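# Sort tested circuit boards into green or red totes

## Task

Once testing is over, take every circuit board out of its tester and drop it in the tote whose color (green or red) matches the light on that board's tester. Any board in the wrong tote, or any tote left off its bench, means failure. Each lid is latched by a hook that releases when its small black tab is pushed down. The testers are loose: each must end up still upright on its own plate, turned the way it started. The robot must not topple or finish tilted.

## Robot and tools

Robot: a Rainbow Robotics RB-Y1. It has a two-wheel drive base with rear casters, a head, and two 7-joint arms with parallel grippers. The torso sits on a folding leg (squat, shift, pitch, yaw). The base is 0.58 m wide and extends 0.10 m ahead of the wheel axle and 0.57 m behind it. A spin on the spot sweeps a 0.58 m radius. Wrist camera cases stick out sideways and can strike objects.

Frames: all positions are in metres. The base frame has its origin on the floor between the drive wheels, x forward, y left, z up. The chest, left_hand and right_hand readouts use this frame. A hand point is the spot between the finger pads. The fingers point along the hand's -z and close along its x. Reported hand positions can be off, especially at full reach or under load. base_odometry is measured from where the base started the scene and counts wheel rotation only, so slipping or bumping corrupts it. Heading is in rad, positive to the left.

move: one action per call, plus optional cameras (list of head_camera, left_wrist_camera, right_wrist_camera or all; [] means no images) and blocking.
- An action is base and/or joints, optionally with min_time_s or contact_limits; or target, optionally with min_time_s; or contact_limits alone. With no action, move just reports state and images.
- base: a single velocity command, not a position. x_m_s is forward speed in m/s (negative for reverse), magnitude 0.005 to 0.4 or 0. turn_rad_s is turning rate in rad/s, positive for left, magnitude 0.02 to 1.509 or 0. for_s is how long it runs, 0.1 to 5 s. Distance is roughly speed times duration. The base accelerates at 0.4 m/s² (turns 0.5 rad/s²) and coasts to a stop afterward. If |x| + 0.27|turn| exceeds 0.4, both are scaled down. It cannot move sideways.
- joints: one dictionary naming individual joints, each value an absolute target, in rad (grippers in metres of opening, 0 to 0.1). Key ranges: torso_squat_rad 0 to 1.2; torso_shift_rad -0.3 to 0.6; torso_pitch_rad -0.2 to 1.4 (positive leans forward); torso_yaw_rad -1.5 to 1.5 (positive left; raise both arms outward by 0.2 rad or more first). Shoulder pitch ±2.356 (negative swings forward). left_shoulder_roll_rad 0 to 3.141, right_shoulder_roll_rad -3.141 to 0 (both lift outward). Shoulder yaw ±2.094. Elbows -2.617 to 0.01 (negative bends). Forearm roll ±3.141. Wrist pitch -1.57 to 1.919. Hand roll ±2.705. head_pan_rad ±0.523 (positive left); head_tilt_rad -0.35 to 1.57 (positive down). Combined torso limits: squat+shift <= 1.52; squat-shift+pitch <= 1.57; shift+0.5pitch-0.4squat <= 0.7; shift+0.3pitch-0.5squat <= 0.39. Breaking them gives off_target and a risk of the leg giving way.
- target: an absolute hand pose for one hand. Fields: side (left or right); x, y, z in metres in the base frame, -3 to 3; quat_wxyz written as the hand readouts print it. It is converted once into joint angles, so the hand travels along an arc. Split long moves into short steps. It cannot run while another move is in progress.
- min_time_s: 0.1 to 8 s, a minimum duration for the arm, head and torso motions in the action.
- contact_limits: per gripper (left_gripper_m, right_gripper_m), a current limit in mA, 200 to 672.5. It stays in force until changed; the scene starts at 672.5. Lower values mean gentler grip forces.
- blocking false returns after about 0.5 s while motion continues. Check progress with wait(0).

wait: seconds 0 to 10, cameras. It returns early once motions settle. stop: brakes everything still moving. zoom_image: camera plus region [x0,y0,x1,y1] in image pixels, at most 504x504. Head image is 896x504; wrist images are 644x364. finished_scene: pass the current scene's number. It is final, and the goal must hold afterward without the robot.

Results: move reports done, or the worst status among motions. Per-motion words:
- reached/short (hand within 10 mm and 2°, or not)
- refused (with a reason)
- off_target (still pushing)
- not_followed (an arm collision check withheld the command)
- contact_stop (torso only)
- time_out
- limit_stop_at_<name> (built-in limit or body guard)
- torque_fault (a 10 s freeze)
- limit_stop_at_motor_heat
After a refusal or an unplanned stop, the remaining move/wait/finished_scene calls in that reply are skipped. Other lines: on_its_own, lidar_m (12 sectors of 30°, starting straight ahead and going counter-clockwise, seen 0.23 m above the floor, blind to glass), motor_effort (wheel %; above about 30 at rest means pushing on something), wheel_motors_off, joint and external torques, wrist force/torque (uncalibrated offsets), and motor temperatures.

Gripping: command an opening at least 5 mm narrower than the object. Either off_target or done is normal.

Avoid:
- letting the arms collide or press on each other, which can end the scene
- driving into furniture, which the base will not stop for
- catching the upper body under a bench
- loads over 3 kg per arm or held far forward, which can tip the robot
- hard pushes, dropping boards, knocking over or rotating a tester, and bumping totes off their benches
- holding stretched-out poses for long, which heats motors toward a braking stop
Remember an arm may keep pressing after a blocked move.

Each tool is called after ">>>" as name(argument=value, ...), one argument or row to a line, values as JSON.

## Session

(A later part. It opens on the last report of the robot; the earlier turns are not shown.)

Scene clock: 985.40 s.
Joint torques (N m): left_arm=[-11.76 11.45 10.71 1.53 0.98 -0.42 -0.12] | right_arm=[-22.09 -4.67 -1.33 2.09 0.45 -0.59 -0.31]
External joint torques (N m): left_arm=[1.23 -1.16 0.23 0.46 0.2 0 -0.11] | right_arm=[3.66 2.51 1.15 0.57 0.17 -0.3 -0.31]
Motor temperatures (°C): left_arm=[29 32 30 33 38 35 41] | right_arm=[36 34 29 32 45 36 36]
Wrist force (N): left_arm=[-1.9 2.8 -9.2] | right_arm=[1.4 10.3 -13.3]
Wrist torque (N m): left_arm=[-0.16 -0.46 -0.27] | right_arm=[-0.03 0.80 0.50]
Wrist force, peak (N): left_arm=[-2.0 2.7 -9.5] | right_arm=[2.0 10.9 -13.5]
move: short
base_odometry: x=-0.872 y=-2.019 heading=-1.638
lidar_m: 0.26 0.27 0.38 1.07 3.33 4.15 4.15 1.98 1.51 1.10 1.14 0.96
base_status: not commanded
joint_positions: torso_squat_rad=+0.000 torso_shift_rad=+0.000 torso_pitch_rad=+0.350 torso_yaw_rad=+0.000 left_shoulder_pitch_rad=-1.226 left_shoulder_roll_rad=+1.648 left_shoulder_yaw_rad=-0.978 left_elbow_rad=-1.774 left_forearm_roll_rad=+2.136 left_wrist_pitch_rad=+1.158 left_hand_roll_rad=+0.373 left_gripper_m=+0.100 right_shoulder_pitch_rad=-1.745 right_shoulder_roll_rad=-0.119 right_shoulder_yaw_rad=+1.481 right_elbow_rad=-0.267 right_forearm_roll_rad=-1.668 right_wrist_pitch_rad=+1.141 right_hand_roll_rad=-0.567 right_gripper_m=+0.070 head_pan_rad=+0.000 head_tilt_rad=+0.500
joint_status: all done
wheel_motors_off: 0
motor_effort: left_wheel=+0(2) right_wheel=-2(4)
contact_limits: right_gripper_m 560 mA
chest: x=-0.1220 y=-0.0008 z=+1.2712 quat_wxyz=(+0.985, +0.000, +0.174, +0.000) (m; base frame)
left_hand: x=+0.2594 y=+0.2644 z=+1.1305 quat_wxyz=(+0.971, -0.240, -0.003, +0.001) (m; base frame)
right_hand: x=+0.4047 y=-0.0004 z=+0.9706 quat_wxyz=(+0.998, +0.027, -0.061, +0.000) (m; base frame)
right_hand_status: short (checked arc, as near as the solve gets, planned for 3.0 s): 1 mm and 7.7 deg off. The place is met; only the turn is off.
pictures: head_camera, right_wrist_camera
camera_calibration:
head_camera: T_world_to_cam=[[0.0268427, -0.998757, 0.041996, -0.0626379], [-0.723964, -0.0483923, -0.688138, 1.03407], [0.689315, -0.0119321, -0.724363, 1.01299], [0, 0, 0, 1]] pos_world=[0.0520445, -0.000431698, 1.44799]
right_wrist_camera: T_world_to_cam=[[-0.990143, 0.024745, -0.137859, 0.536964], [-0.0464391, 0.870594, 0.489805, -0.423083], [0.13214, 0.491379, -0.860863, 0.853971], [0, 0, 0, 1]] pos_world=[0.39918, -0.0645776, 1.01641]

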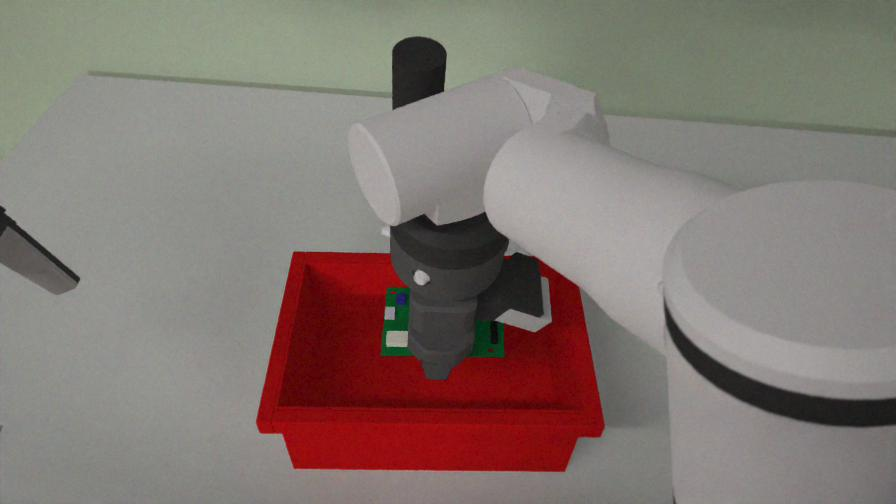

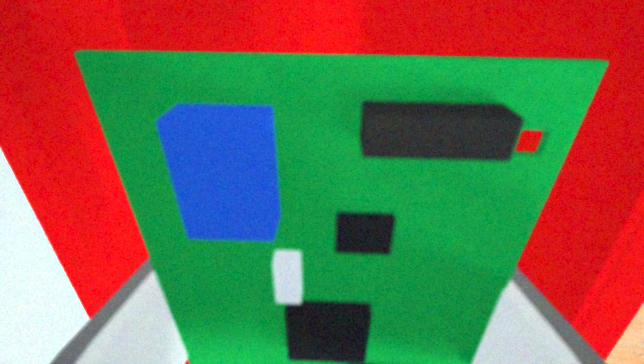

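>>> move(
  target={"side":"right","x":0.36,"y":0.0,"z":1.09,"quat_wxyz":[1,0,0,0]},
  min_time_s=3,
  cameras=[],
)

>>> move(
  joints={"torso_squat_rad":0.35,"torso_pitch_rad":0.4},
  cameras=[],
)

>>> move(
  target={"side":"right","x":0.40,"y":0.0,"z":0.98,"quat_wxyz":[1,0,0,0]},
  min_time_s=3,
  cameras=["head_camera","right_wrist_camera"],
)

Scene clock: 998.77 s.
Joint torques (N m): left_arm=[-11.89 11.44 10.82 1.57 0.94 -0.42 -0.19] | right_arm=[-24.69 -9.88 -8.63 0.98 -0.21 0.21 -0.26]
External joint torques (N m): left_arm=[1.09 -1.18 0.34 0.51 0.16 0 -0.19] | right_arm=[0.98 -1.21 -1.03 -0.46 -0.45 0.22 -0.26]
Motor temperatures (°C): left_arm=[29 32 30 33 38 35 41] | right_arm=[36 34 29 32 45 36 36]
Wrist force (N): left_arm=[-1.8 2.8 -9.2] | right_arm=[2.3 10.6 -13.2]
Wrist torque (N m): left_arm=[-0.17 -0.43 -0.25] | right_arm=[-0.03 0.85 0.52]
Wrist force, peak (N): left_arm=[-1.9 2.8 -9.5] | right_arm=[2.1 10.6 -13.6]
move: done
base_odometry: x=-0.872 y=-2.019 heading=-1.638
lidar_m: 0.26 0.27 0.38 1.08 3.33 4.14 4.13 1.99 1.51 1.10 1.14 0.96
base_status: not commanded
joint_positions: torso_squat_rad=+0.000 torso_shift_rad=+0.000 torso_pitch_rad=+0.350 torso_yaw_rad=+0.000 left_shoulder_pitch_rad=-1.226 left_shoulder_roll_rad=+1.648 left_shoulder_yaw_rad=-0.978 left_elbow_rad=-1.774 left_forearm_roll_rad=+2.136 left_wrist_pitch_rad=+1.158 left_hand_roll_rad=+0.373 left_gripper_m=+0.100 right_shoulder_pitch_rad=-1.939 right_shoulder_roll_rad=-0.448 right_shoulder_yaw_rad=+1.432 right_elbow_rad=-0.895 right_forearm_roll_rad=-1.713 right_wrist_pitch_rad=+1.446 right_hand_roll_rad=-0.912 right_gripper_m=+0.070 head_pan_rad=+0.000 head_tilt_rad=+0.500
joint_status: all done
wheel_motors_off: 0
motor_effort: left_wheel=+0(2) right_wheel=-3(4)
contact_limits: right_gripper_m 560 mA
chest: x=-0.1220 y=-0.0008 z=+1.2712 quat_wxyz=(+0.985, +0.000, +0.174, +0.000) (m; base frame)
left_hand: x=+0.2594 y=+0.2644 z=+1.1305 quat_wxyz=(+0.971, -0.240, -0.003, +0.001) (m; base frame)
right_hand: x=+0.3598 y=+0.0001 z=+1.0900 quat_wxyz=(+1.000, +0.000, +0.001, +0.000) (m; base frame)
right_hand_status: reached (checked arc, planned for 3.0 s): 0 mm and 0.2 deg off.
pictures: none
No camera images: "cameras" was empty.

Scene clock: 1000.73 s.
Joint torques (N m): left_arm=[-11.68 11.81 10.66 1.37 0.99 -0.4 -0.13] | right_arm=[-24.7 -9.52 -8.51 0.68 -0.33 0.25 -0.28]
External joint torques (N m): left_arm=[1.05 -1.22 0.33 0.53 0.18 -0.07 -0.13] | right_arm=[0.95 -1.3 -0.9 -0.43 -0.49 0.19 -0.28]
Motor temperatures (°C): left_arm=[29 32 30 33 38 35 41] | right_arm=[36 34 29 32 45 36 36]
Wrist force (N): left_arm=[-1.3 2.6 -9.1] | right_arm=[2.5 10.9 -13.6]
Wrist torque (N m): left_arm=[-0.16 -0.38 -0.24] | right_arm=[-0.04 0.85 0.52]
Wrist force, peak (N): left_arm=[-1.9 2.9 -9.3] | right_arm=[2.9 10.8 -13.9]
move: done
base_odometry: x=-0.872 y=-2.019 heading=-1.638
lidar_m: 0.26 0.27 0.39 1.09 3.33 4.14 4.15 1.99 1.51 1.09 1.14 0.96
base_status: not commanded
joint_positions: torso_squat_rad=+0.350 torso_shift_rad=+0.000 torso_pitch_rad=+0.400 torso_yaw_rad=+0.000 left_shoulder_pitch_rad=-1.226 left_shoulder_roll_rad=+1.648 left_shoulder_yaw_rad=-0.978 left_elbow_rad=-1.774 left_forearm_roll_rad=+2.136 left_wrist_pitch_rad=+1.158 left_hand_roll_rad=+0.373 left_gripper_m=+0.100 right_shoulder_pitch_rad=-1.939 right_shoulder_roll_rad=-0.448 right_shoulder_yaw_rad=+1.432 right_elbow_rad=-0.895 right_forearm_roll_rad=-1.713 right_wrist_pitch_rad=+1.446 right_hand_roll_rad=-0.912 right_gripper_m=+0.070 head_pan_rad=+0.000 head_tilt_rad=+0.500
joint_status: all done
wheel_motors_off: 0
motor_effort: left_wheel=+1(2) right_wheel=-2(4)
contact_limits: right_gripper_m 560 mA
chest: x=-0.1076 y=-0.0007 z=+1.2231 quat_wxyz=(+0.980, +0.000, +0.199, +0.000) (m; base frame)
left_hand: x=+0.2663 y=+0.2645 z=+1.0635 quat_wxyz=(+0.970, -0.240, +0.021, +0.007) (m; base frame)
right_hand: x=+0.3645 y=+0.0002 z=+1.0180 quat_wxyz=(+1.000, +0.000, +0.026, +0.000) (m; base frame)
pictures: none
No camera images: "cameras" was empty.

Scene clock: 1004.07 s.
Joint torques (N m): left_arm=[-11.64 12.06 10.72 1.43 0.97 -0.36 -0.24] | right_arm=[-22.87 -5.54 -3.49 2.06 0.37 -0.43 0.29]
External joint torques (N m): left_arm=[1.09 -0.97 0.39 0.59 0.16 -0.03 -0.24] | right_arm=[3.41 2.52 1.29 0.82 0.12 -0.4 0.29]
Motor temperatures (°C): left_arm=[29 32 30 33 38 35 41] | right_arm=[36 34 29 32 45 36 36]
Wrist force (N): left_arm=[-1.4 2.7 -9.0] | right_arm=[2.3 10.8 -13.4]
Wrist torque (N m): left_arm=[-0.16 -0.38 -0.23] | right_arm=[-0.07 0.85 0.53]
Wrist force, peak (N): left_arm=[-1.3 3.0 -9.4] | right_arm=[2.4 11.1 -13.6]
move: done
base_odometry: x=-0.872 y=-2.019 heading=-1.638
lidar_m: 0.26 0.27 0.39 1.09 3.33 4.16 4.14 1.99 1.51 1.10 1.14 0.96
base_status: not commanded
joint_positions: torso_squat_rad=+0.350 torso_shift_rad=+0.000 torso_pitch_rad=+0.400 torso_yaw_rad=+0.000 left_shoulder_pitch_rad=-1.226 left_shoulder_roll_rad=+1.648 left_shoulder_yaw_rad=-0.978 left_elbow_rad=-1.774 left_forearm_roll_rad=+2.136 left_wrist_pitch_rad=+1.158 left_hand_roll_rad=+0.373 left_gripper_m=+0.100 right_shoulder_pitch_rad=-1.893 right_shoulder_roll_rad=-0.274 right_shoulder_yaw_rad=+1.448 right_elbow_rad=-0.529 right_forearm_roll_rad=-1.674 right_wrist_pitch_rad=+1.365 right_hand_roll_rad=-0.711 right_gripper_m=+0.070 head_pan_rad=+0.000 head_tilt_rad=+0.500
joint_status: all done
wheel_motors_off: 0
motor_effort: left_wheel=+1(3) right_wheel=-3(4)
contact_limits: right_gripper_m 560 mA
chest: x=-0.1076 y=-0.0007 z=+1.2231 quat_wxyz=(+0.980, +0.000, +0.199, +0.000) (m; base frame)
left_hand: x=+0.2663 y=+0.2645 z=+1.0635 quat_wxyz=(+0.970, -0.240, +0.021, +0.007) (m; base frame)
right_hand: x=+0.3996 y=-0.0002 z=+0.9804 quat_wxyz=(+1.000, +0.002, -0.003, +0.000) (m; base frame)
right_hand_status: reached (checked arc, planned for 3.0 s): 1 mm and 0.5 deg off.
pictures: head_camera, right_wrist_camera
camera_calibration:
head_camera: T_world_to_cam=[[0.0289442, -0.998756, 0.0406003, -0.0590375], [-0.757464, -0.0484184, -0.651079, 0.962474], [0.652235, -0.0119083, -0.757923, 1.00526], [0, 0, 0, 1]] pos_world=[0.0750836, -0.000391689, 1.39095]
right_wrist_camera: T_world_to_cam=[[-0.999491, 0.0211769, -0.0238399, 0.425191], [0.00826881, 0.894182, 0.447626, -0.408771], [0.0307966, 0.447202, -0.893903, 0.935894], [0, 0, 0, 1]] pos_world=[0.399533, -0.0620212, 1.02971]

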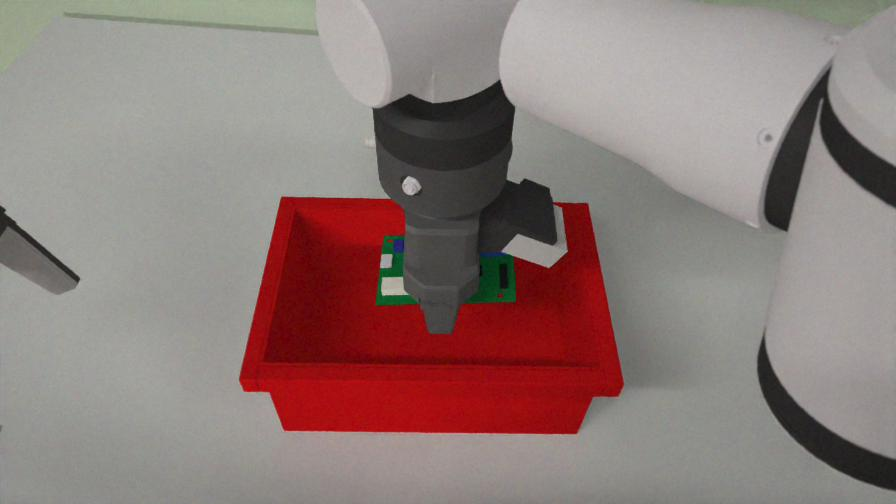

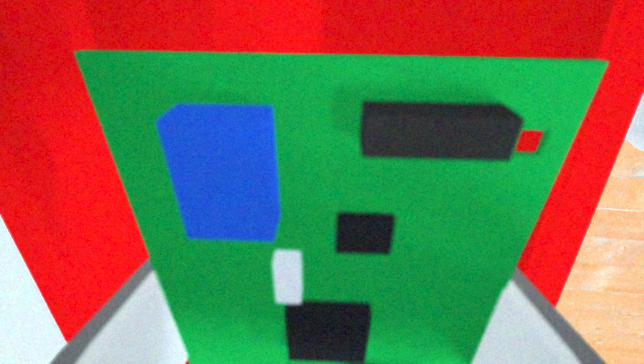

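>>> move(
  target={"side":"right","x":0.40,"y":0.0,"z":0.925,"quat_wxyz":[1,0,0,0]},
  min_time_s=3,
  cameras=[],
)

>>> move(
  target={"side":"right","x":0.40,"y":0.0,"z":0.907,"quat_wxyz":[1,0,0,0]},
  min_time_s=2,
  cameras=["head_camera","right_wrist_camera"],
)

Scene clock: 1013.47 s.
Joint torques (N m): left_arm=[-11.69 11.82 10.84 1.31 0.93 -0.36 -0.13] | right_arm=[-22.18 -4.3 -1.64 2.05 0.28 -0.36 0.36]
External joint torques (N m): left_arm=[1.05 -1.2 0.5 0.48 0.12 -0.03 -0.12] | right_arm=[3.51 2.75 0.83 0.79 0.03 -0.26 0.36]
Motor temperatures (°C): left_arm=[29 32 30 33 38 35 41] | right_arm=[36 34 28 32 45 36 36]
Wrist force (N): left_arm=[-1.5 2.7 -9.1] | right_arm=[1.7 10.7 -13.2]
Wrist torque (N m): left_arm=[-0.15 -0.39 -0.22] | right_arm=[-0.06 0.81 0.50]
Wrist force, peak (N): left_arm=[-1.4 2.9 -9.5] | right_arm=[2.1 11.0 -13.8]
move: done
base_odometry: x=-0.872 y=-2.019 heading=-1.638
lidar_m: 0.26 0.27 0.39 1.08 3.33 4.14 4.13 1.99 1.51 1.10 1.14 0.95
base_status: not commanded
joint_positions: torso_squat_rad=+0.350 torso_shift_rad=+0.000 torso_pitch_rad=+0.400 torso_yaw_rad=+0.000 left_shoulder_pitch_rad=-1.226 left_shoulder_roll_rad=+1.648 left_shoulder_yaw_rad=-0.978 left_elbow_rad=-1.774 left_forearm_roll_rad=+2.136 left_wrist_pitch_rad=+1.158 left_hand_roll_rad=+0.373 left_gripper_m=+0.100 right_shoulder_pitch_rad=-1.805 right_shoulder_roll_rad=-0.122 right_shoulder_yaw_rad=+1.458 right_elbow_rad=-0.267 right_forearm_roll_rad=-1.659 right_wrist_pitch_rad=+1.255 right_hand_roll_rad=-0.579 right_gripper_m=+0.070 head_pan_rad=+0.000 head_tilt_rad=+0.500
joint_status: all done
wheel_motors_off: 0
motor_effort: left_wheel=+0(2) right_wheel=-1(5)
contact_limits: right_gripper_m 560 mA
chest: x=-0.1076 y=-0.0007 z=+1.2231 quat_wxyz=(+0.980, +0.000, +0.199, +0.000) (m; base frame)
left_hand: x=+0.2663 y=+0.2645 z=+1.0635 quat_wxyz=(+0.970, -0.240, +0.021, +0.007) (m; base frame)
right_hand: x=+0.3998 y=-0.0003 z=+0.9255 quat_wxyz=(+1.000, +0.007, -0.016, +0.000) (m; base frame)
right_hand_status: reached (checked arc, as near as the solve gets, planned for 3.0 s): 1 mm and 2.0 deg off.
pictures: none
No camera images: "cameras" was empty.

Scene clock: 1015.80 s.
Joint torques (N m): left_arm=[-11.73 11.8 10.66 1.36 1.03 -0.43 -0.13] | right_arm=[-21.75 -4.08 -1.37 2.02 0.29 -0.48 -0.32]
External joint torques (N m): left_arm=[1 -1.23 0.33 0.53 0.21 -0.1 -0.13] | right_arm=[3.73 2.61 1.09 0.78 0.03 -0.34 -0.32]
Motor temperatures (°C): left_arm=[29 32 30 33 38 35 41] | right_arm=[36 34 28 32 45 36 36]
Wrist force (N): left_arm=[-1.1 2.7 -9.2] | right_arm=[1.9 10.7 -13.5]
Wrist torque (N m): left_arm=[-0.15 -0.35 -0.23] | right_arm=[-0.04 0.83 0.51]
Wrist force, peak (N): left_arm=[-1.5 2.6 -9.4] | right_arm=[1.9 10.7 -13.7]
move: short
base_odometry: x=-0.872 y=-2.019 heading=-1.638
lidar_m: 0.26 0.27 0.39 1.08 3.32 4.14 4.14 2.00 1.50 1.10 1.14 0.96
base_status: not commanded
joint_positions: torso_squat_rad=+0.350 torso_shift_rad=+0.000 torso_pitch_rad=+0.400 torso_yaw_rad=+0.000 left_shoulder_pitch_rad=-1.226 left_shoulder_roll_rad=+1.648 left_shoulder_yaw_rad=-0.978 left_elbow_rad=-1.774 left_forearm_roll_rad=+2.136 left_wrist_pitch_rad=+1.158 left_hand_roll_rad=+0.373 left_gripper_m=+0.100 right_shoulder_pitch_rad=-1.769 right_shoulder_roll_rad=-0.114 right_shoulder_yaw_rad=+1.468 right_elbow_rad=-0.267 right_forearm_roll_rad=-1.647 right_wrist_pitch_rad=+1.198 right_hand_roll_rad=-0.581 right_gripper_m=+0.070 head_pan_rad=+0.000 head_tilt_rad=+0.500
joint_status: all done
wheel_motors_off: 0
motor_effort: left_wheel=+1(2) right_wheel=-4(4)
contact_limits: right_gripper_m 560 mA
chest: x=-0.1076 y=-0.0007 z=+1.2231 quat_wxyz=(+0.980, +0.000, +0.199, +0.000) (m; base frame)
left_hand: x=+0.2663 y=+0.2645 z=+1.0635 quat_wxyz=(+0.970, -0.240, +0.021, +0.007) (m; base frame)
right_hand: x=+0.3998 y=-0.0003 z=+0.9076 quat_wxyz=(+1.000, +0.012, -0.026, +0.000) (m; base frame)
right_hand_status: short (checked arc, as near as the solve gets, planned for 2.0 s): 1 mm and 3.3 deg off. The place is met; only the turn is off.
pictures: head_camera, right_wrist_camera
camera_calibration:
head_camera: T_world_to_cam=[[0.0289445, -0.998756, 0.0406003, -0.0590374], [-0.757464, -0.0484186, -0.651079, 0.962474], [0.652235, -0.0119081, -0.757923, 1.00526], [0, 0, 0, 1]] pos_world=[0.0750836, -0.000391587, 1.39095]
right_wrist_camera: T_world_to_cam=[[-0.997402, 0.0215086, -0.0687442, 0.463571], [-0.0130125, 0.884871, 0.465654, -0.38393], [0.0708453, 0.465339, -0.882293, 0.84429], [0, 0, 0, 1]] pos_world=[0.397557, -0.063123, 0.955557]

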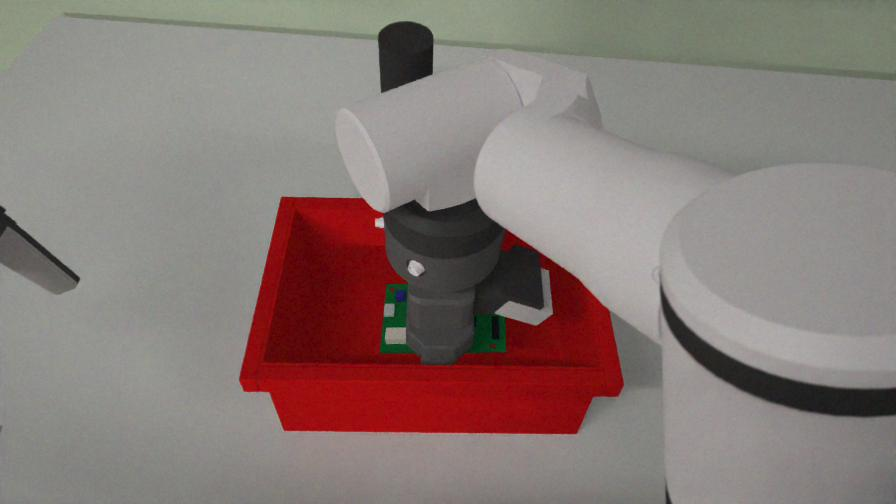

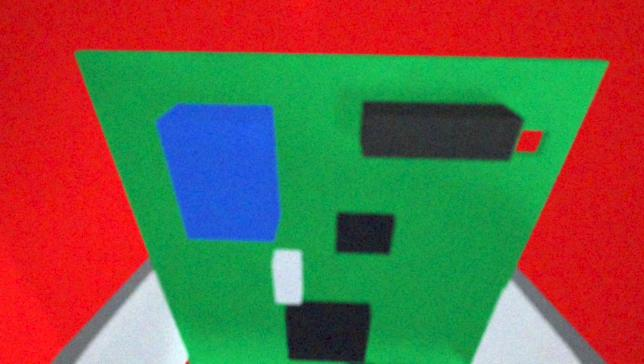

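>>> move(
  target={"side":"right","x":0.40,"y":0.0,"z":0.897,"quat_wxyz":[1,0,0,0]},
  min_time_s=2,
  cameras=[],
)

>>> move(
  target={"side":"right","x":0.398,"y":0.0,"z":0.89,"quat_wxyz":[1,0,0,0]},
  min_time_s=2,
  cameras=["right_wrist_camera"],
)

Scene clock: 1026.60 s.
Joint torques (N m): left_arm=[-11.65 11.9 10.61 1.34 0.95 -0.37 -0.13] | right_arm=[-21.92 -3.52 -1.23 2.07 0.42 -0.64 -0.37]
External joint torques (N m): left_arm=[1.08 -1.12 0.27 0.5 0.14 -0.04 -0.12] | right_arm=[3.43 2.97 1.21 0.84 0.15 -0.47 -0.37]
Motor temperatures (°C): left_arm=[29 32 30 33 38 35 41] | right_arm=[36 34 28 32 45 36 36]
Wrist force (N): left_arm=[-1.5 2.8 -9.1] | right_arm=[1.9 10.9 -13.5]
Wrist torque (N m): left_arm=[-0.16 -0.40 -0.22] | right_arm=[-0.09 0.83 0.52]
Wrist force, peak (N): left_arm=[-1.3 3.0 -9.4] | right_arm=[1.8 11.0 -13.7]
move: short
base_odometry: x=-0.872 y=-2.019 heading=-1.638
lidar_m: 0.26 0.27 0.39 1.08 3.33 4.14 4.14 1.99 1.51 1.10 1.13 0.95
base_status: not commanded
joint_positions: torso_squat_rad=+0.350 torso_shift_rad=+0.000 torso_pitch_rad=+0.400 torso_yaw_rad=+0.000 left_shoulder_pitch_rad=-1.226 left_shoulder_roll_rad=+1.648 left_shoulder_yaw_rad=-0.978 left_elbow_rad=-1.774 left_forearm_roll_rad=+2.136 left_wrist_pitch_rad=+1.158 left_hand_roll_rad=+0.373 left_gripper_m=+0.100 right_shoulder_pitch_rad=-1.749 right_shoulder_roll_rad=-0.109 right_shoulder_yaw_rad=+1.473 right_elbow_rad=-0.267 right_forearm_roll_rad=-1.639 right_wrist_pitch_rad=+1.164 right_hand_roll_rad=-0.584 right_gripper_m=+0.070 head_pan_rad=+0.000 head_tilt_rad=+0.500
joint_status: all done
wheel_motors_off: 0
motor_effort: left_wheel=+1(2) right_wheel=-3(5)
contact_limits: right_gripper_m 560 mA
chest: x=-0.1076 y=-0.0007 z=+1.2231 quat_wxyz=(+0.980, +0.000, +0.199, +0.000) (m; base frame)
left_hand: x=+0.2663 y=+0.2645 z=+1.0635 quat_wxyz=(+0.970, -0.240, +0.021, +0.007) (m; base frame)
right_hand: x=+0.3997 y=-0.0003 z=+0.8976 quat_wxyz=(+0.999, +0.015, -0.033, +0.000) (m; base frame)
right_hand_status: short (checked arc, as near as the solve gets, planned for 2.0 s): 1 mm and 4.1 deg off. The place is met; only the turn is off.
pictures: none
No camera images: "cameras" was empty.

Scene clock: 1028.93 s.
Joint torques (N m): left_arm=[-11.88 12 10.55 1.37 1.02 -0.33 -0.19] | right_arm=[-21.56 -3.54 -1.44 1.99 0.29 -0.6 -0.3]
External joint torques (N m): left_arm=[0.85 -1.02 0.22 0.53 0.21 0 -0.19] | right_arm=[3.67 2.78 0.99 0.78 0.03 -0.42 -0.31]
Motor temperatures (°C): left_arm=[29 32 30 33 38 35 41] | right_arm=[36 34 28 32 45 36 36]
Wrist force (N): left_arm=[-1.4 2.9 -9.1] | right_arm=[1.6 10.7 -13.6]
Wrist torque (N m): left_arm=[-0.18 -0.39 -0.24] | right_arm=[-0.05 0.80 0.52]
Wrist force, peak (N): left_arm=[-1.3 2.8 -9.4] | right_arm=[1.7 10.9 -13.7]
move: short
base_odometry: x=-0.872 y=-2.019 heading=-1.638
lidar_m: 0.27 0.27 0.40 1.08 3.32 4.14 4.13 1.99 1.51 1.09 1.14 0.96
base_status: not commanded
joint_positions: torso_squat_rad=+0.350 torso_shift_rad=+0.000 torso_pitch_rad=+0.400 torso_yaw_rad=+0.000 left_shoulder_pitch_rad=-1.226 left_shoulder_roll_rad=+1.648 left_shoulder_yaw_rad=-0.978 left_elbow_rad=-1.774 left_forearm_roll_rad=+2.136 left_wrist_pitch_rad=+1.158 left_hand_roll_rad=+0.373 left_gripper_m=+0.100 right_shoulder_pitch_rad=-1.735 right_shoulder_roll_rad=-0.105 right_shoulder_yaw_rad=+1.477 right_elbow_rad=-0.267 right_forearm_roll_rad=-1.635 right_wrist_pitch_rad=+1.148 right_hand_roll_rad=-0.586 right_gripper_m=+0.070 head_pan_rad=+0.000 head_tilt_rad=+0.500
joint_status: all done
wheel_motors_off: 0
motor_effort: left_wheel=+1(2) right_wheel=-1(4)
contact_limits: right_gripper_m 560 mA
chest: x=-0.1076 y=-0.0007 z=+1.2231 quat_wxyz=(+0.980, +0.000, +0.199, +0.000) (m; base frame)
left_hand: x=+0.2663 y=+0.2645 z=+1.0635 quat_wxyz=(+0.970, -0.240, +0.021, +0.007) (m; base frame)
right_hand: x=+0.3977 y=-0.0003 z=+0.8906 quat_wxyz=(+0.999, +0.016, -0.034, +0.000) (m; base frame)
right_hand_status: short (checked arc, as near as the solve gets, planned for 2.0 s): 1 mm and 4.3 deg off. The place is met; only the turn is off.
pictures: right_wrist_camera
camera_calibration:
right_wrist_camera: T_world_to_cam=[[-0.996251, 0.0220596, -0.0836471, 0.473217], [-0.0200834, 0.881542, 0.471679, -0.378593], [0.0841434, 0.471591, -0.877794, 0.820175], [0, 0, 0, 1]] pos_world=[0.394828, -0.0634803, 0.938102]

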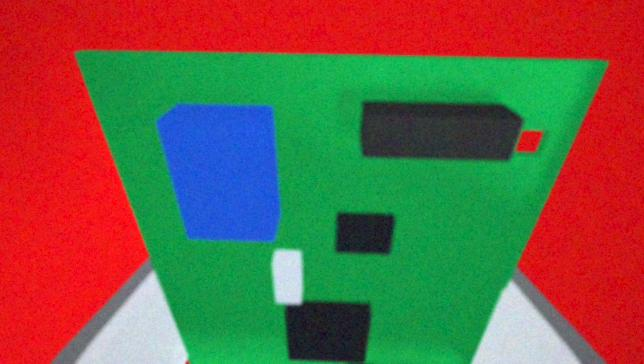

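>>> move(
  target={"side":"right","x":0.397,"y":0.0,"z":0.882,"quat_wxyz":[1,0,0,0]},
  min_time_s=2,
  cameras=[],
)

>>> move(
  target={"side":"right","x":0.396,"y":0.0,"z":0.875,"quat_wxyz":[1,0,0,0]},
  min_time_s=2,
  cameras=["head_camera"],
)

Scene clock: 1037.00 s.
Joint torques (N m): left_arm=[-11.64 11.73 10.77 1.35 1.09 -0.42 -0.15] | right_arm=[-21.56 -3.58 -1.58 2.03 0.39 -0.59 -0.38]
External joint torques (N m): left_arm=[1.09 -1.3 0.43 0.52 0.27 -0.09 -0.15] | right_arm=[3.54 2.57 0.84 0.83 0.13 -0.39 -0.38]
Motor temperatures (°C): left_arm=[29 32 30 33 38 35 41] | right_arm=[37 34 28 32 45 36 36]
Wrist force (N): left_arm=[-1.4 2.8 -9.3] | right_arm=[1.8 10.7 -13.4]
Wrist torque (N m): left_arm=[-0.18 -0.38 -0.24] | right_arm=[-0.06 0.81 0.52]
Wrist force, peak (N): left_arm=[-1.7 2.9 -9.4] | right_arm=[1.8 10.8 -13.6]
move: short
base_odometry: x=-0.872 y=-2.019 heading=-1.638
lidar_m: 0.26 0.27 0.39 1.08 3.33 4.15 4.14 2.00 1.50 1.10 1.14 0.96
base_status: not commanded
joint_positions: torso_squat_rad=+0.350 torso_shift_rad=+0.000 torso_pitch_rad=+0.400 torso_yaw_rad=+0.000 left_shoulder_pitch_rad=-1.226 left_shoulder_roll_rad=+1.648 left_shoulder_yaw_rad=-0.978 left_elbow_rad=-1.774 left_forearm_roll_rad=+2.136 left_wrist_pitch_rad=+1.158 left_hand_roll_rad=+0.373 left_gripper_m=+0.100 right_shoulder_pitch_rad=-1.719 right_shoulder_roll_rad=-0.101 right_shoulder_yaw_rad=+1.481 right_elbow_rad=-0.267 right_forearm_roll_rad=-1.629 right_wrist_pitch_rad=+1.124 right_hand_roll_rad=-0.589 right_gripper_m=+0.070 head_pan_rad=+0.000 head_tilt_rad=+0.500
joint_status: all done
wheel_motors_off: 0
motor_effort: left_wheel=+1(3) right_wheel=-3(5)
contact_limits: right_gripper_m 560 mA
chest: x=-0.1076 y=-0.0007 z=+1.2231 quat_wxyz=(+0.980, +0.000, +0.199, +0.000) (m; base frame)
left_hand: x=+0.2663 y=+0.2645 z=+1.0635 quat_wxyz=(+0.970, -0.240, +0.021, +0.007) (m; base frame)
right_hand: x=+0.3967 y=-0.0003 z=+0.8826 quat_wxyz=(+0.999, +0.018, -0.038, +0.000) (m; base frame)
right_hand_status: short (checked arc, as near as the solve gets, planned for 2.0 s): 1 mm and 4.8 deg off. The place is met; only the turn is off.
pictures: none
No camera images: "cameras" was empty.

Scene clock: 1039.33 s.
Joint torques (N m): left_arm=[-11.65 11.88 10.51 1.46 0.96 -0.35 -0.1] | right_arm=[-20.79 -2.75 -1.24 1.77 0.21 -0.32 -0.36]
External joint torques (N m): left_arm=[1.08 -1.15 0.17 0.62 0.15 -0.02 -0.1] | right_arm=[4.2 3.24 1.17 0.58 -0.06 -0.11 -0.36]
Motor temperatures (°C): left_arm=[29 32 30 33 38 35 41] | right_arm=[37 34 28 32 45 36 36]
Wrist force (N): left_arm=[-1.1 2.9 -9.0] | right_arm=[3.4 10.7 -13.0]
Wrist torque (N m): left_arm=[-0.18 -0.33 -0.23] | right_arm=[-0.06 0.90 0.49]
Wrist force, peak (N): left_arm=[-1.5 2.8 -9.5] | right_arm=[3.5 10.8 -13.2]
move: short
base_odometry: x=-0.872 y=-2.019 heading=-1.638
lidar_m: 0.26 0.27 0.40 1.09 3.33 4.14 4.13 1.99 1.51 1.10 1.13 0.96
base_status: not commanded
joint_positions: torso_squat_rad=+0.350 torso_shift_rad=+0.000 torso_pitch_rad=+0.400 torso_yaw_rad=+0.000 left_shoulder_pitch_rad=-1.226 left_shoulder_roll_rad=+1.648 left_shoulder_yaw_rad=-0.978 left_elbow_rad=-1.774 left_forearm_roll_rad=+2.136 left_wrist_pitch_rad=+1.158 left_hand_roll_rad=+0.373 left_gripper_m=+0.100 right_shoulder_pitch_rad=-1.705 right_shoulder_roll_rad=-0.097 right_shoulder_yaw_rad=+1.485 right_elbow_rad=-0.267 right_forearm_roll_rad=-1.624 right_wrist_pitch_rad=+1.103 right_hand_roll_rad=-0.591 right_gripper_m=+0.070 head_pan_rad=+0.000 head_tilt_rad=+0.500
joint_status: all done
wheel_motors_off: 0
motor_effort: left_wheel=+1(3) right_wheel=-3(4)
contact_limits: right_gripper_m 560 mA
chest: x=-0.1076 y=-0.0007 z=+1.2231 quat_wxyz=(+0.980, +0.000, +0.199, +0.000) (m; base frame)
left_hand: x=+0.2663 y=+0.2645 z=+1.0635 quat_wxyz=(+0.970, -0.240, +0.021, +0.007) (m; base frame)
right_hand: x=+0.3959 y=-0.0004 z=+0.8757 quat_wxyz=(+0.999, +0.019, -0.041, +0.000) (m; base frame)
right_hand_status: short (checked arc, as near as the solve gets, planned for 2.0 s): 1 mm and 5.2 deg off. The place is met; only the turn is off.
pictures: head_camera
camera_calibration:
head_camera: T_world_to_cam=[[0.028944, -0.998756, 0.0406002, -0.0590376], [-0.757464, -0.0484182, -0.651079, 0.962474], [0.652235, -0.0119084, -0.757923, 1.00526], [0, 0, 0, 1]] pos_world=[0.0750837, -0.000391938, 1.39095]

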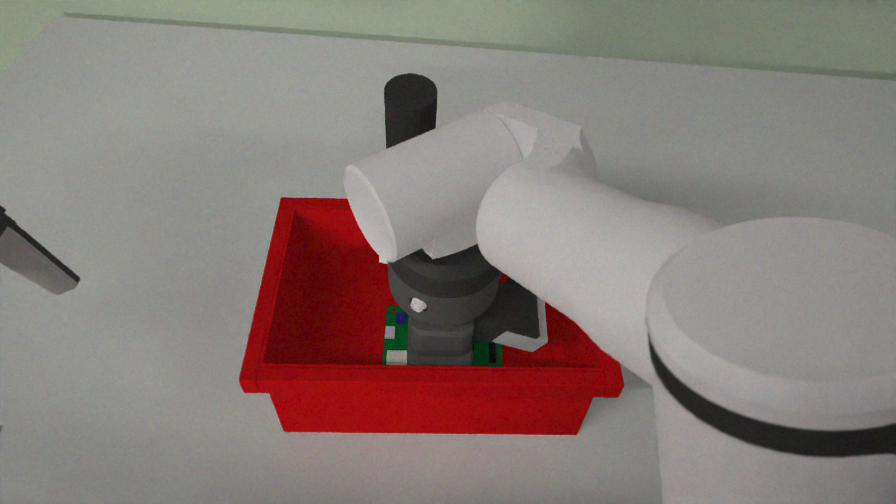

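>>> move(
  joints={"right_gripper_m":0.09},
  cameras=["right_wrist_camera"],
)

Scene clock: 1044.70 s.
Joint torques (N m): left_arm=[-11.57 11.94 10.66 1.35 0.97 -0.31 -0.1] | right_arm=[-20.79 -2.78 -1.44 1.73 0.26 -0.32 -0.43]
External joint torques (N m): left_arm=[1.16 -1.09 0.32 0.51 0.16 0.02 -0.1] | right_arm=[4.2 3.21 0.97 0.55 -0.01 -0.11 -0.43]
Motor temperatures (°C): left_arm=[29 32 30 33 38 35 41] | right_arm=[36 34 28 32 45 36 36]
Wrist force (N): left_arm=[-1.4 2.7 -9.1] | right_arm=[2.8 10.7 -12.7]
Wrist torque (N m): left_arm=[-0.15 -0.39 -0.23] | right_arm=[-0.06 0.84 0.51]
Wrist force, peak (N): left_arm=[-1.5 3.0 -9.3] | right_arm=[3.4 11.0 -13.4]
move: done
base_odometry: x=-0.872 y=-2.019 heading=-1.638
lidar_m: 0.26 0.28 0.39 1.09 3.33 4.15 4.15 1.99 1.51 1.10 1.14 0.96
base_status: not commanded
joint_positions: torso_squat_rad=+0.350 torso_shift_rad=+0.000 torso_pitch_rad=+0.400 torso_yaw_rad=+0.000 left_shoulder_pitch_rad=-1.226 left_shoulder_roll_rad=+1.648 left_shoulder_yaw_rad=-0.978 left_elbow_rad=-1.774 left_forearm_roll_rad=+2.136 left_wrist_pitch_rad=+1.158 left_hand_roll_rad=+0.373 left_gripper_m=+0.100 right_shoulder_pitch_rad=-1.705 right_shoulder_roll_rad=-0.097 right_shoulder_yaw_rad=+1.485 right_elbow_rad=-0.267 right_forearm_roll_rad=-1.624 right_wrist_pitch_rad=+1.102 right_hand_roll_rad=-0.591 right_gripper_m=+0.090 head_pan_rad=+0.000 head_tilt_rad=+0.500
joint_status: all done
wheel_motors_off: 0
motor_effort: left_wheel=+0(2) right_wheel=-2(4)
contact_limits: right_gripper_m 560 mA
chest: x=-0.1076 y=-0.0007 z=+1.2231 quat_wxyz=(+0.980, +0.000, +0.199, +0.000) (m; base frame)
left_hand: x=+0.2663 y=+0.2645 z=+1.0635 quat_wxyz=(+0.970, -0.240, +0.021, +0.007) (m; base frame)
right_hand: x=+0.3959 y=-0.0004 z=+0.8757 quat_wxyz=(+0.999, +0.019, -0.041, +0.000) (m; base frame)
pictures: right_wrist_camera
camera_calibration:
right_wrist_camera: T_world_to_cam=[[-0.994878, 0.0228215, -0.0984743, 0.48254], [-0.027115, 0.878229, 0.477471, -0.373835], [0.0973796, 0.477695, -0.873112, 0.797962], [0, 0, 0, 1]] pos_world=[0.392226, -0.0638823, 0.922723]

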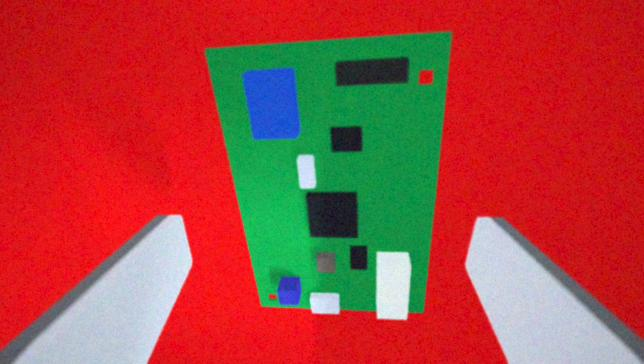

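>>> move(
  target={"side":"right","x":0.39,"y":0.0,"z":0.98,"quat_wxyz":[1,0,0,0]},
  min_time_s=3,
  cameras=[],
)

>>> move(
  target={"side":"right","x":0.33,"y":-0.03,"z":1.1,"quat_wxyz":[1,0,0,0]},
  min_time_s=2,
  cameras=[],
)

>>> move(
  joints={"torso_squat_rad":0.0,"torso_pitch_rad":0.3},
  cameras=["head_camera"],
)

>>> move(
  base={"x_m_s":-0.25,"for_s":2.8},
  cameras=[],
)

>>> move(
  target={"side":"right","x":0.25,"y":-0.3,"z":1.15,"quat_wxyz":[1,0,0,0]},
  min_time_s=3,
  cameras=["head_camera"],
)

Scene clock: 1059.33 s.
Joint torques (N m): left_arm=[-11.69 11.97 10.5 1.27 0.99 -0.35 -0.19] | right_arm=[-25.03 -9.25 -6.72 0.69 -0.11 0.21 -0.37]
External joint torques (N m): left_arm=[1.04 -1.05 0.16 0.43 0.18 -0.02 -0.18] | right_arm=[1.08 -1.25 -1.14 -0.45 -0.34 0.21 -0.37]
Motor temperatures (°C): left_arm=[29 32 30 33 38 35 41] | right_arm=[37 34 28 32 45 36 36]
Wrist force (N): left_arm=[-1.5 2.9 -9.0] | right_arm=[2.2 10.6 -12.9]
Wrist torque (N m): left_arm=[-0.18 -0.39 -0.23] | right_arm=[-0.03 0.86 0.53]
Wrist force, peak (N): left_arm=[-1.6 2.7 -9.4] | right_arm=[2.4 10.8 -13.2]
move: done
base_odometry: x=-0.872 y=-2.019 heading=-1.638
lidar_m: 0.25 0.27 0.39 1.08 3.33 4.15 4.13 1.98 1.51 1.09 1.14 0.96
base_status: not commanded
joint_positions: torso_squat_rad=+0.350 torso_shift_rad=+0.000 torso_pitch_rad=+0.400 torso_yaw_rad=+0.000 left_shoulder_pitch_rad=-1.226 left_shoulder_roll_rad=+1.648 left_shoulder_yaw_rad=-0.978 left_elbow_rad=-1.774 left_forearm_roll_rad=+2.136 left_wrist_pitch_rad=+1.158 left_hand_roll_rad=+0.373 left_gripper_m=+0.100 right_shoulder_pitch_rad=-1.888 right_shoulder_roll_rad=-0.314 right_shoulder_yaw_rad=+1.449 right_elbow_rad=-0.630 right_forearm_roll_rad=-1.668 right_wrist_pitch_rad=+1.375 right_hand_roll_rad=-0.770 right_gripper_m=+0.090 head_pan_rad=+0.000 head_tilt_rad=+0.500
joint_status: all done
wheel_motors_off: 0
motor_effort: left_wheel=+1(3) right_wheel=-3(5)
contact_limits: right_gripper_m 560 mA
chest: x=-0.1076 y=-0.0007 z=+1.2231 quat_wxyz=(+0.980, +0.000, +0.199, +0.000) (m; base frame)
left_hand: x=+0.2663 y=+0.2645 z=+1.0635 quat_wxyz=(+0.970, -0.240, +0.021, +0.007) (m; base frame)
right_hand: x=+0.3895 y=+0.0001 z=+0.9799 quat_wxyz=(+1.000, -0.002, +0.005, +0.000) (m; base frame)
right_hand_status: reached (checked arc, planned for 3.0 s): 1 mm and 0.6 deg off.
pictures: none
No camera images: "cameras" was empty.

Scene clock: 1061.67 s.
Joint torques (N m): left_arm=[-11.58 11.91 10.44 1.27 0.94 -0.36 -0.16] | right_arm=[-22.03 -8.6 -10.5 1.18 -0.15 0.11 -0.14]
External joint torques (N m): left_arm=[1.15 -1.12 0.1 0.43 0.13 -0.03 -0.15] | right_arm=[1.6 -0.73 -0.47 -0.33 -0.38 0.11 -0.14]
Motor temperatures (°C): left_arm=[29 32 30 33 38 35 41] | right_arm=[37 34 28 32 45 36 36]
Wrist force (N): left_arm=[-1.2 2.7 -8.9] | right_arm=[2.5 10.8 -13.1]
Wrist torque (N m): left_arm=[-0.16 -0.37 -0.23] | right_arm=[-0.07 0.86 0.49]
Wrist force, peak (N): left_arm=[-1.3 2.8 -9.4] | right_arm=[2.5 11.0 -13.2]
move: done
base_odometry: x=-0.872 y=-2.019 heading=-1.638
lidar_m: 0.26 0.27 0.39 1.08 3.33 4.15 4.14 1.99 1.51 1.11 1.14 0.95
base_status: not commanded
joint_positions: torso_squat_rad=+0.350 torso_shift_rad=+0.000 torso_pitch_rad=+0.400 torso_yaw_rad=+0.000 left_shoulder_pitch_rad=-1.226 left_shoulder_roll_rad=+1.648 left_shoulder_yaw_rad=-0.978 left_elbow_rad=-1.774 left_forearm_roll_rad=+2.136 left_wrist_pitch_rad=+1.158 left_hand_roll_rad=+0.373 left_gripper_m=+0.100 right_shoulder_pitch_rad=-2.031 right_shoulder_roll_rad=-0.737 right_shoulder_yaw_rad=+1.360 right_elbow_rad=-1.372 right_forearm_roll_rad=-1.740 right_wrist_pitch_rad=+1.532 right_hand_roll_rad=-1.142 right_gripper_m=+0.090 head_pan_rad=+0.000 head_tilt_rad=+0.500
joint_status: all done
wheel_motors_off: 0
motor_effort: left_wheel=+1(3) right_wheel=-3(4)
contact_limits: right_gripper_m 560 mA
chest: x=-0.1076 y=-0.0007 z=+1.2231 quat_wxyz=(+0.980, +0.000, +0.199, +0.000) (m; base frame)
left_hand: x=+0.2663 y=+0.2645 z=+1.0635 quat_wxyz=(+0.970, -0.240, +0.021, +0.007) (m; base frame)
right_hand: x=+0.3296 y=-0.0297 z=+1.1003 quat_wxyz=(+1.000, +0.000, +0.003, +0.001) (m; base frame)
right_hand_status: reached (checked arc, planned for 2.0 s): 1 mm and 0.3 deg off.
pictures: none
No camera images: "cameras" was empty.

Scene clock: 1063.63 s.
Joint torques (N m): left_arm=[-12.14 11 10.85 1.68 0.92 -0.53 -0.13] | right_arm=[-21.99 -8.67 -10.08 1.74 -0.01 0.04 -0.2]
External joint torques (N m): left_arm=[1.07 -1.17 0.26 0.38 0.17 -0.02 -0.12] | right_arm=[1.3 -0.4 -0.19 -0.53 -0.42 0.12 -0.2]
Motor temperatures (°C): left_arm=[29 32 30 33 38 35 41] | right_arm=[37 34 28 32 45 36 36]
Wrist force (N): left_arm=[-2.3 2.9 -9.1] | right_arm=[1.5 11.0 -12.8]
Wrist torque (N m): left_arm=[-0.19 -0.49 -0.25] | right_arm=[-0.10 0.80 0.49]
Wrist force, peak (N): left_arm=[-1.8 2.9 -9.4] | right_arm=[2.2 10.9 -13.4]
move: done
base_odometry: x=-0.872 y=-2.019 heading=-1.638
lidar_m: 0.26 0.27 0.39 1.08 3.33 4.15 4.13 1.99 1.51 1.10 1.14 0.96
base_status: not commanded
joint_positions: torso_squat_rad=+0.000 torso_shift_rad=+0.000 torso_pitch_rad=+0.300 torso_yaw_rad=+0.000 left_shoulder_pitch_rad=-1.226 left_shoulder_roll_rad=+1.648 left_shoulder_yaw_rad=-0.978 left_elbow_rad=-1.774 left_forearm_roll_rad=+2.136 left_wrist_pitch_rad=+1.158 left_hand_roll_rad=+0.373 left_gripper_m=+0.100 right_shoulder_pitch_rad=-2.031 right_shoulder_roll_rad=-0.737 right_shoulder_yaw_rad=+1.360 right_elbow_rad=-1.372 right_forearm_roll_rad=-1.740 right_wrist_pitch_rad=+1.532 right_hand_roll_rad=-1.142 right_gripper_m=+0.090 head_pan_rad=+0.000 head_tilt_rad=+0.500
joint_status: all done
wheel_motors_off: 0
motor_effort: left_wheel=+1(2) right_wheel=-3(5)
contact_limits: right_gripper_m 560 mA
chest: x=-0.1367 y=-0.0008 z=+1.2761 quat_wxyz=(+0.989, +0.000, +0.149, +0.000) (m; base frame)
left_hand: x=+0.2513 y=+0.2644 z=+1.1547 quat_wxyz=(+0.970, -0.240, -0.027, -0.005) (m; base frame)
right_hand: x=+0.3106 y=-0.0298 z=+1.1976 quat_wxyz=(+0.999, +0.000, -0.047, +0.001) (m; base frame)
pictures: head_camera
camera_calibration:
head_camera: T_world_to_cam=[[0.0246733, -0.998758, 0.0432797, -0.0643909], [-0.688655, -0.0483632, -0.723475, 1.07676], [0.724669, -0.0119543, -0.688993, 0.986383], [0, 0, 0, 1]] pos_world=[0.028305, -0.000443723, 1.46141]

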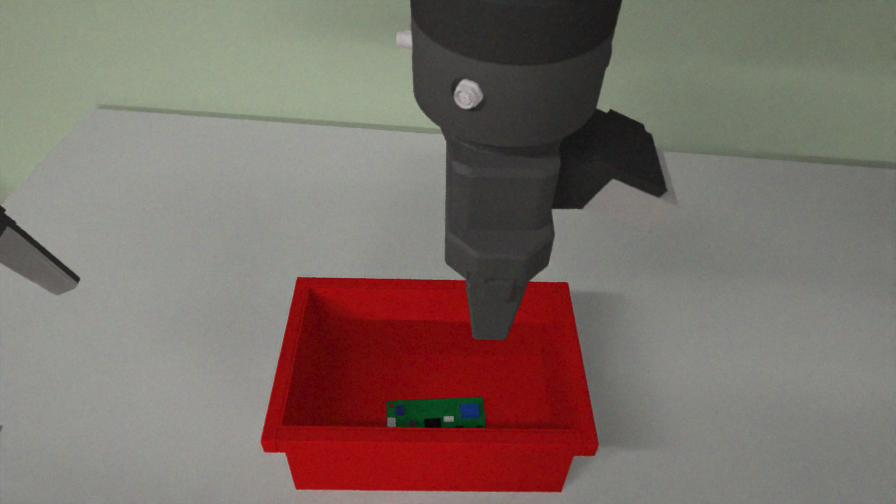

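Scene clock: 1067.67 s.
Joint torques (N m): left_arm=[-11.91 10.93 11.1 1.73 0.99 -0.55 -0.16] | right_arm=[-21.57 -9.17 -10.17 2.23 0.16 0.01 -0.16]
External joint torques (N m): left_arm=[1.3 -1.24 0.51 0.44 0.24 -0.04 -0.15] | right_arm=[1.72 -0.9 -0.29 -0.04 -0.25 0.1 -0.17]
Motor temperatures (°C): left_arm=[29 32 30 33 38 35 41] | right_arm=[37 34 28 32 45 36 36]
Wrist force (N): left_arm=[-2.0 2.6 -9.2] | right_arm=[1.6 10.6 -12.5]
Wrist torque (N m): left_arm=[-0.15 -0.45 -0.24] | right_arm=[-0.04 0.81 0.50]
Wrist force, peak (N): left_arm=[-2.1 3.0 -9.4] | right_arm=[1.5 11.2 -12.9]
move: done
base_odometry: x=-0.825 y=-1.321 heading=-1.637
lidar_m: 0.96 1.01 1.39 3.17 3.37 3.47 3.44 1.94 1.48 1.43 1.37 1.57
base_status: done (sent for 2.8 of 2.8 s)
joint_positions: torso_squat_rad=+0.000 torso_shift_rad=+0.000 torso_pitch_rad=+0.300 torso_yaw_rad=+0.000 left_shoulder_pitch_rad=-1.226 left_shoulder_roll_rad=+1.648 left_shoulder_yaw_rad=-0.978 left_elbow_rad=-1.774 left_forearm_roll_rad=+2.136 left_wrist_pitch_rad=+1.158 left_hand_roll_rad=+0.373 left_gripper_m=+0.100 right_shoulder_pitch_rad=-2.031 right_shoulder_roll_rad=-0.737 right_shoulder_yaw_rad=+1.360 right_elbow_rad=-1.372 right_forearm_roll_rad=-1.740 right_wrist_pitch_rad=+1.532 right_hand_roll_rad=-1.142 right_gripper_m=+0.090 head_pan_rad=+0.000 head_tilt_rad=+0.500
joint_status: not commanded
wheel_motors_off: 0
motor_effort: left_wheel=+7(22) right_wheel=-1(21)
contact_limits: right_gripper_m 560 mA
chest: x=-0.1367 y=-0.0008 z=+1.2761 quat_wxyz=(+0.989, +0.000, +0.149, +0.000) (m; base frame)
left_hand: x=+0.2513 y=+0.2644 z=+1.1547 quat_wxyz=(+0.970, -0.240, -0.027, -0.005) (m; base frame)
right_hand: x=+0.3106 y=-0.0298 z=+1.1977 quat_wxyz=(+0.999, +0.000, -0.047, +0.001) (m; base frame)
pictures: none
No camera images: "cameras" was empty.

Scene clock: 1071.00 s.
Joint torques (N m): left_arm=[-12.22 10.96 10.92 1.76 0.96 -0.59 -0.16] | right_arm=[-13.53 -8.53 -9.3 1.45 -0.18 -0.31 0.22]
External joint torques (N m): left_arm=[0.99 -1.22 0.33 0.46 0.21 -0.08 -0.15] | right_arm=[2.3 -0.95 1.1 -0.69 -0.44 -0.29 0.22]
Motor temperatures (°C): left_arm=[29 32 30 33 38 35 41] | right_arm=[37 34 28 32 45 36 36]
Wrist force (N): left_arm=[-2.3 2.8 -8.9] | right_arm=[2.1 10.9 -12.8]
Wrist torque (N m): left_arm=[-0.16 -0.49 -0.24] | right_arm=[-0.07 0.84 0.52]
Wrist force, peak (N): left_arm=[-2.3 2.7 -9.5] | right_arm=[2.0 10.8 -13.2]
move: done
base_odometry: x=-0.825 y=-1.321 heading=-1.637
lidar_m: 0.96 1.01 1.40 3.18 3.37 3.48 3.44 1.94 1.48 1.43 1.37 1.57
base_status: not commanded
joint_positions: torso_squat_rad=+0.000 torso_shift_rad=+0.000 torso_pitch_rad=+0.300 torso_yaw_rad=+0.000 left_shoulder_pitch_rad=-1.226 left_shoulder_roll_rad=+1.648 left_shoulder_yaw_rad=-0.978 left_elbow_rad=-1.774 left_forearm_roll_rad=+2.136 left_wrist_pitch_rad=+1.158 left_hand_roll_rad=+0.373 left_gripper_m=+0.100 right_shoulder_pitch_rad=-1.722 right_shoulder_roll_rad=-1.549 right_shoulder_yaw_rad=+1.403 right_elbow_rad=-1.843 right_forearm_roll_rad=-1.778 right_wrist_pitch_rad=+1.406 right_hand_roll_rad=-0.728 right_gripper_m=+0.090 head_pan_rad=+0.000 head_tilt_rad=+0.500
joint_status: all done
wheel_motors_off: 0
motor_effort: left_wheel=+6(8) right_wheel=-2(4)
contact_limits: right_gripper_m 560 mA
chest: x=-0.1367 y=-0.0008 z=+1.2761 quat_wxyz=(+0.989, +0.000, +0.149, +0.000) (m; base frame)
left_hand: x=+0.2513 y=+0.2644 z=+1.1547 quat_wxyz=(+0.970, -0.240, -0.027, -0.005) (m; base frame)
right_hand: x=+0.2497 y=-0.3000 z=+1.1506 quat_wxyz=(+1.000, -0.003, -0.001, -0.001) (m; base frame)
right_hand_status: reached (checked arc, planned for 3.0 s): 1 mm and 0.4 deg off.
pictures: head_camera
camera_calibration:
head_camera: T_world_to_cam=[[0.0246732, -0.998758, 0.0432797, -0.0643912], [-0.688655, -0.0483631, -0.723474, 1.07677], [0.724669, -0.0119544, -0.688994, 0.986375], [0, 0, 0, 1]] pos_world=[0.0283175, -0.000443856, 1.46141]

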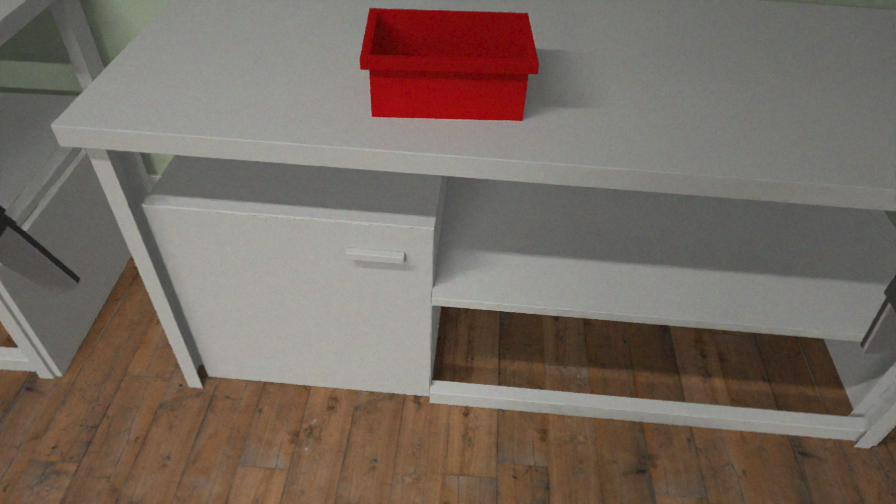

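>>> move(
  base={"turn_rad_s":0.8,"for_s":3.77},
  joints={"head_tilt_rad":0.4},
  cameras=["head_camera"],
)

Scene clock: 1085.43 s.
Joint torques (N m): left_arm=[-12.18 11.17 10.84 1.77 0.98 -0.48 -0.17] | right_arm=[-13.11 -8.33 -9.33 1.6 -0.18 -0.35 0.26]
External joint torques (N m): left_arm=[1.03 -1.01 0.25 0.47 0.23 0.03 -0.16] | right_arm=[2.72 -0.75 1.07 -0.54 -0.44 -0.33 0.26]
Motor temperatures (°C): left_arm=[29 32 30 33 38 35 41] | right_arm=[36 34 29 32 45 36 36]
Wrist force (N): left_arm=[-2.1 2.7 -9.1] | right_arm=[2.4 10.9 -13.0]
Wrist torque (N m): left_arm=[-0.16 -0.46 -0.25] | right_arm=[-0.07 0.89 0.52]
Wrist force, peak (N): left_arm=[-2.3 3.0 -9.4] | right_arm=[2.5 11.1 -13.1]
move: done
base_odometry: x=-0.825 y=-1.321 heading=+1.376
lidar_m: 3.43 2.21 1.51 1.41 1.43 1.36 0.99 1.01 1.43 2.74 3.25 3.57
base_status: done (sent for 3.77 of 3.77 s)
joint_positions: torso_squat_rad=+0.000 torso_shift_rad=+0.000 torso_pitch_rad=+0.300 torso_yaw_rad=+0.000 left_shoulder_pitch_rad=-1.226 left_shoulder_roll_rad=+1.648 left_shoulder_yaw_rad=-0.978 left_elbow_rad=-1.774 left_forearm_roll_rad=+2.136 left_wrist_pitch_rad=+1.158 left_hand_roll_rad=+0.373 left_gripper_m=+0.100 right_shoulder_pitch_rad=-1.722 right_shoulder_roll_rad=-1.549 right_shoulder_yaw_rad=+1.403 right_elbow_rad=-1.843 right_forearm_roll_rad=-1.778 right_wrist_pitch_rad=+1.406 right_hand_roll_rad=-0.728 right_gripper_m=+0.090 head_pan_rad=+0.000 head_tilt_rad=+0.400
joint_status: all done
wheel_motors_off: 0
motor_effort: left_wheel=+1(27) right_wheel=+3(27)
contact_limits: right_gripper_m 560 mA
chest: x=-0.1367 y=-0.0008 z=+1.2761 quat_wxyz=(+0.989, +0.000, +0.149, +0.000) (m; base frame)
left_hand: x=+0.2513 y=+0.2644 z=+1.1547 quat_wxyz=(+0.970, -0.240, -0.027, -0.005) (m; base frame)
right_hand: x=+0.2497 y=-0.3000 z=+1.1506 quat_wxyz=(+1.000, -0.003, -0.001, -0.001) (m; base frame)
pictures: head_camera
camera_calibration:
head_camera: T_world_to_cam=[[0.0201311, -0.998759, 0.0455481, -0.0679424], [-0.613034, -0.0483193, -0.788578, 1.17615], [0.7898, -0.0120476, -0.613246, 0.879407], [0, 0, 0, 1]] pos_world=[0.0278307, -0.000432747, 1.46987]

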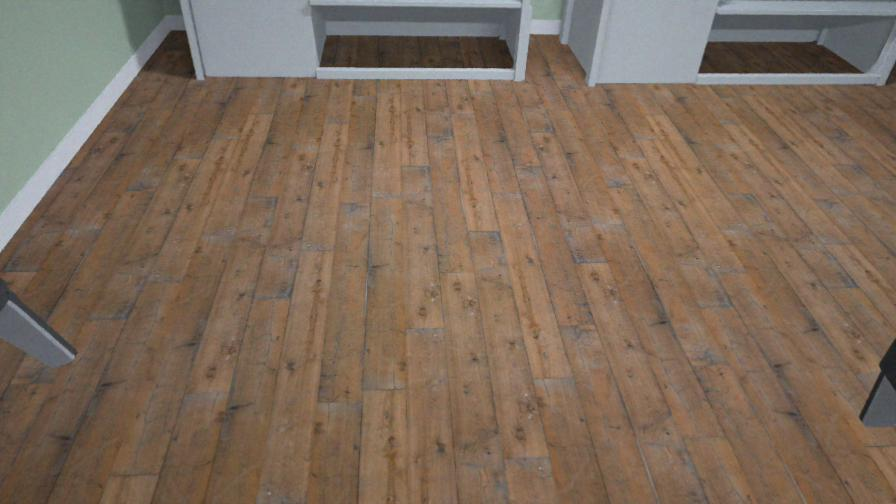

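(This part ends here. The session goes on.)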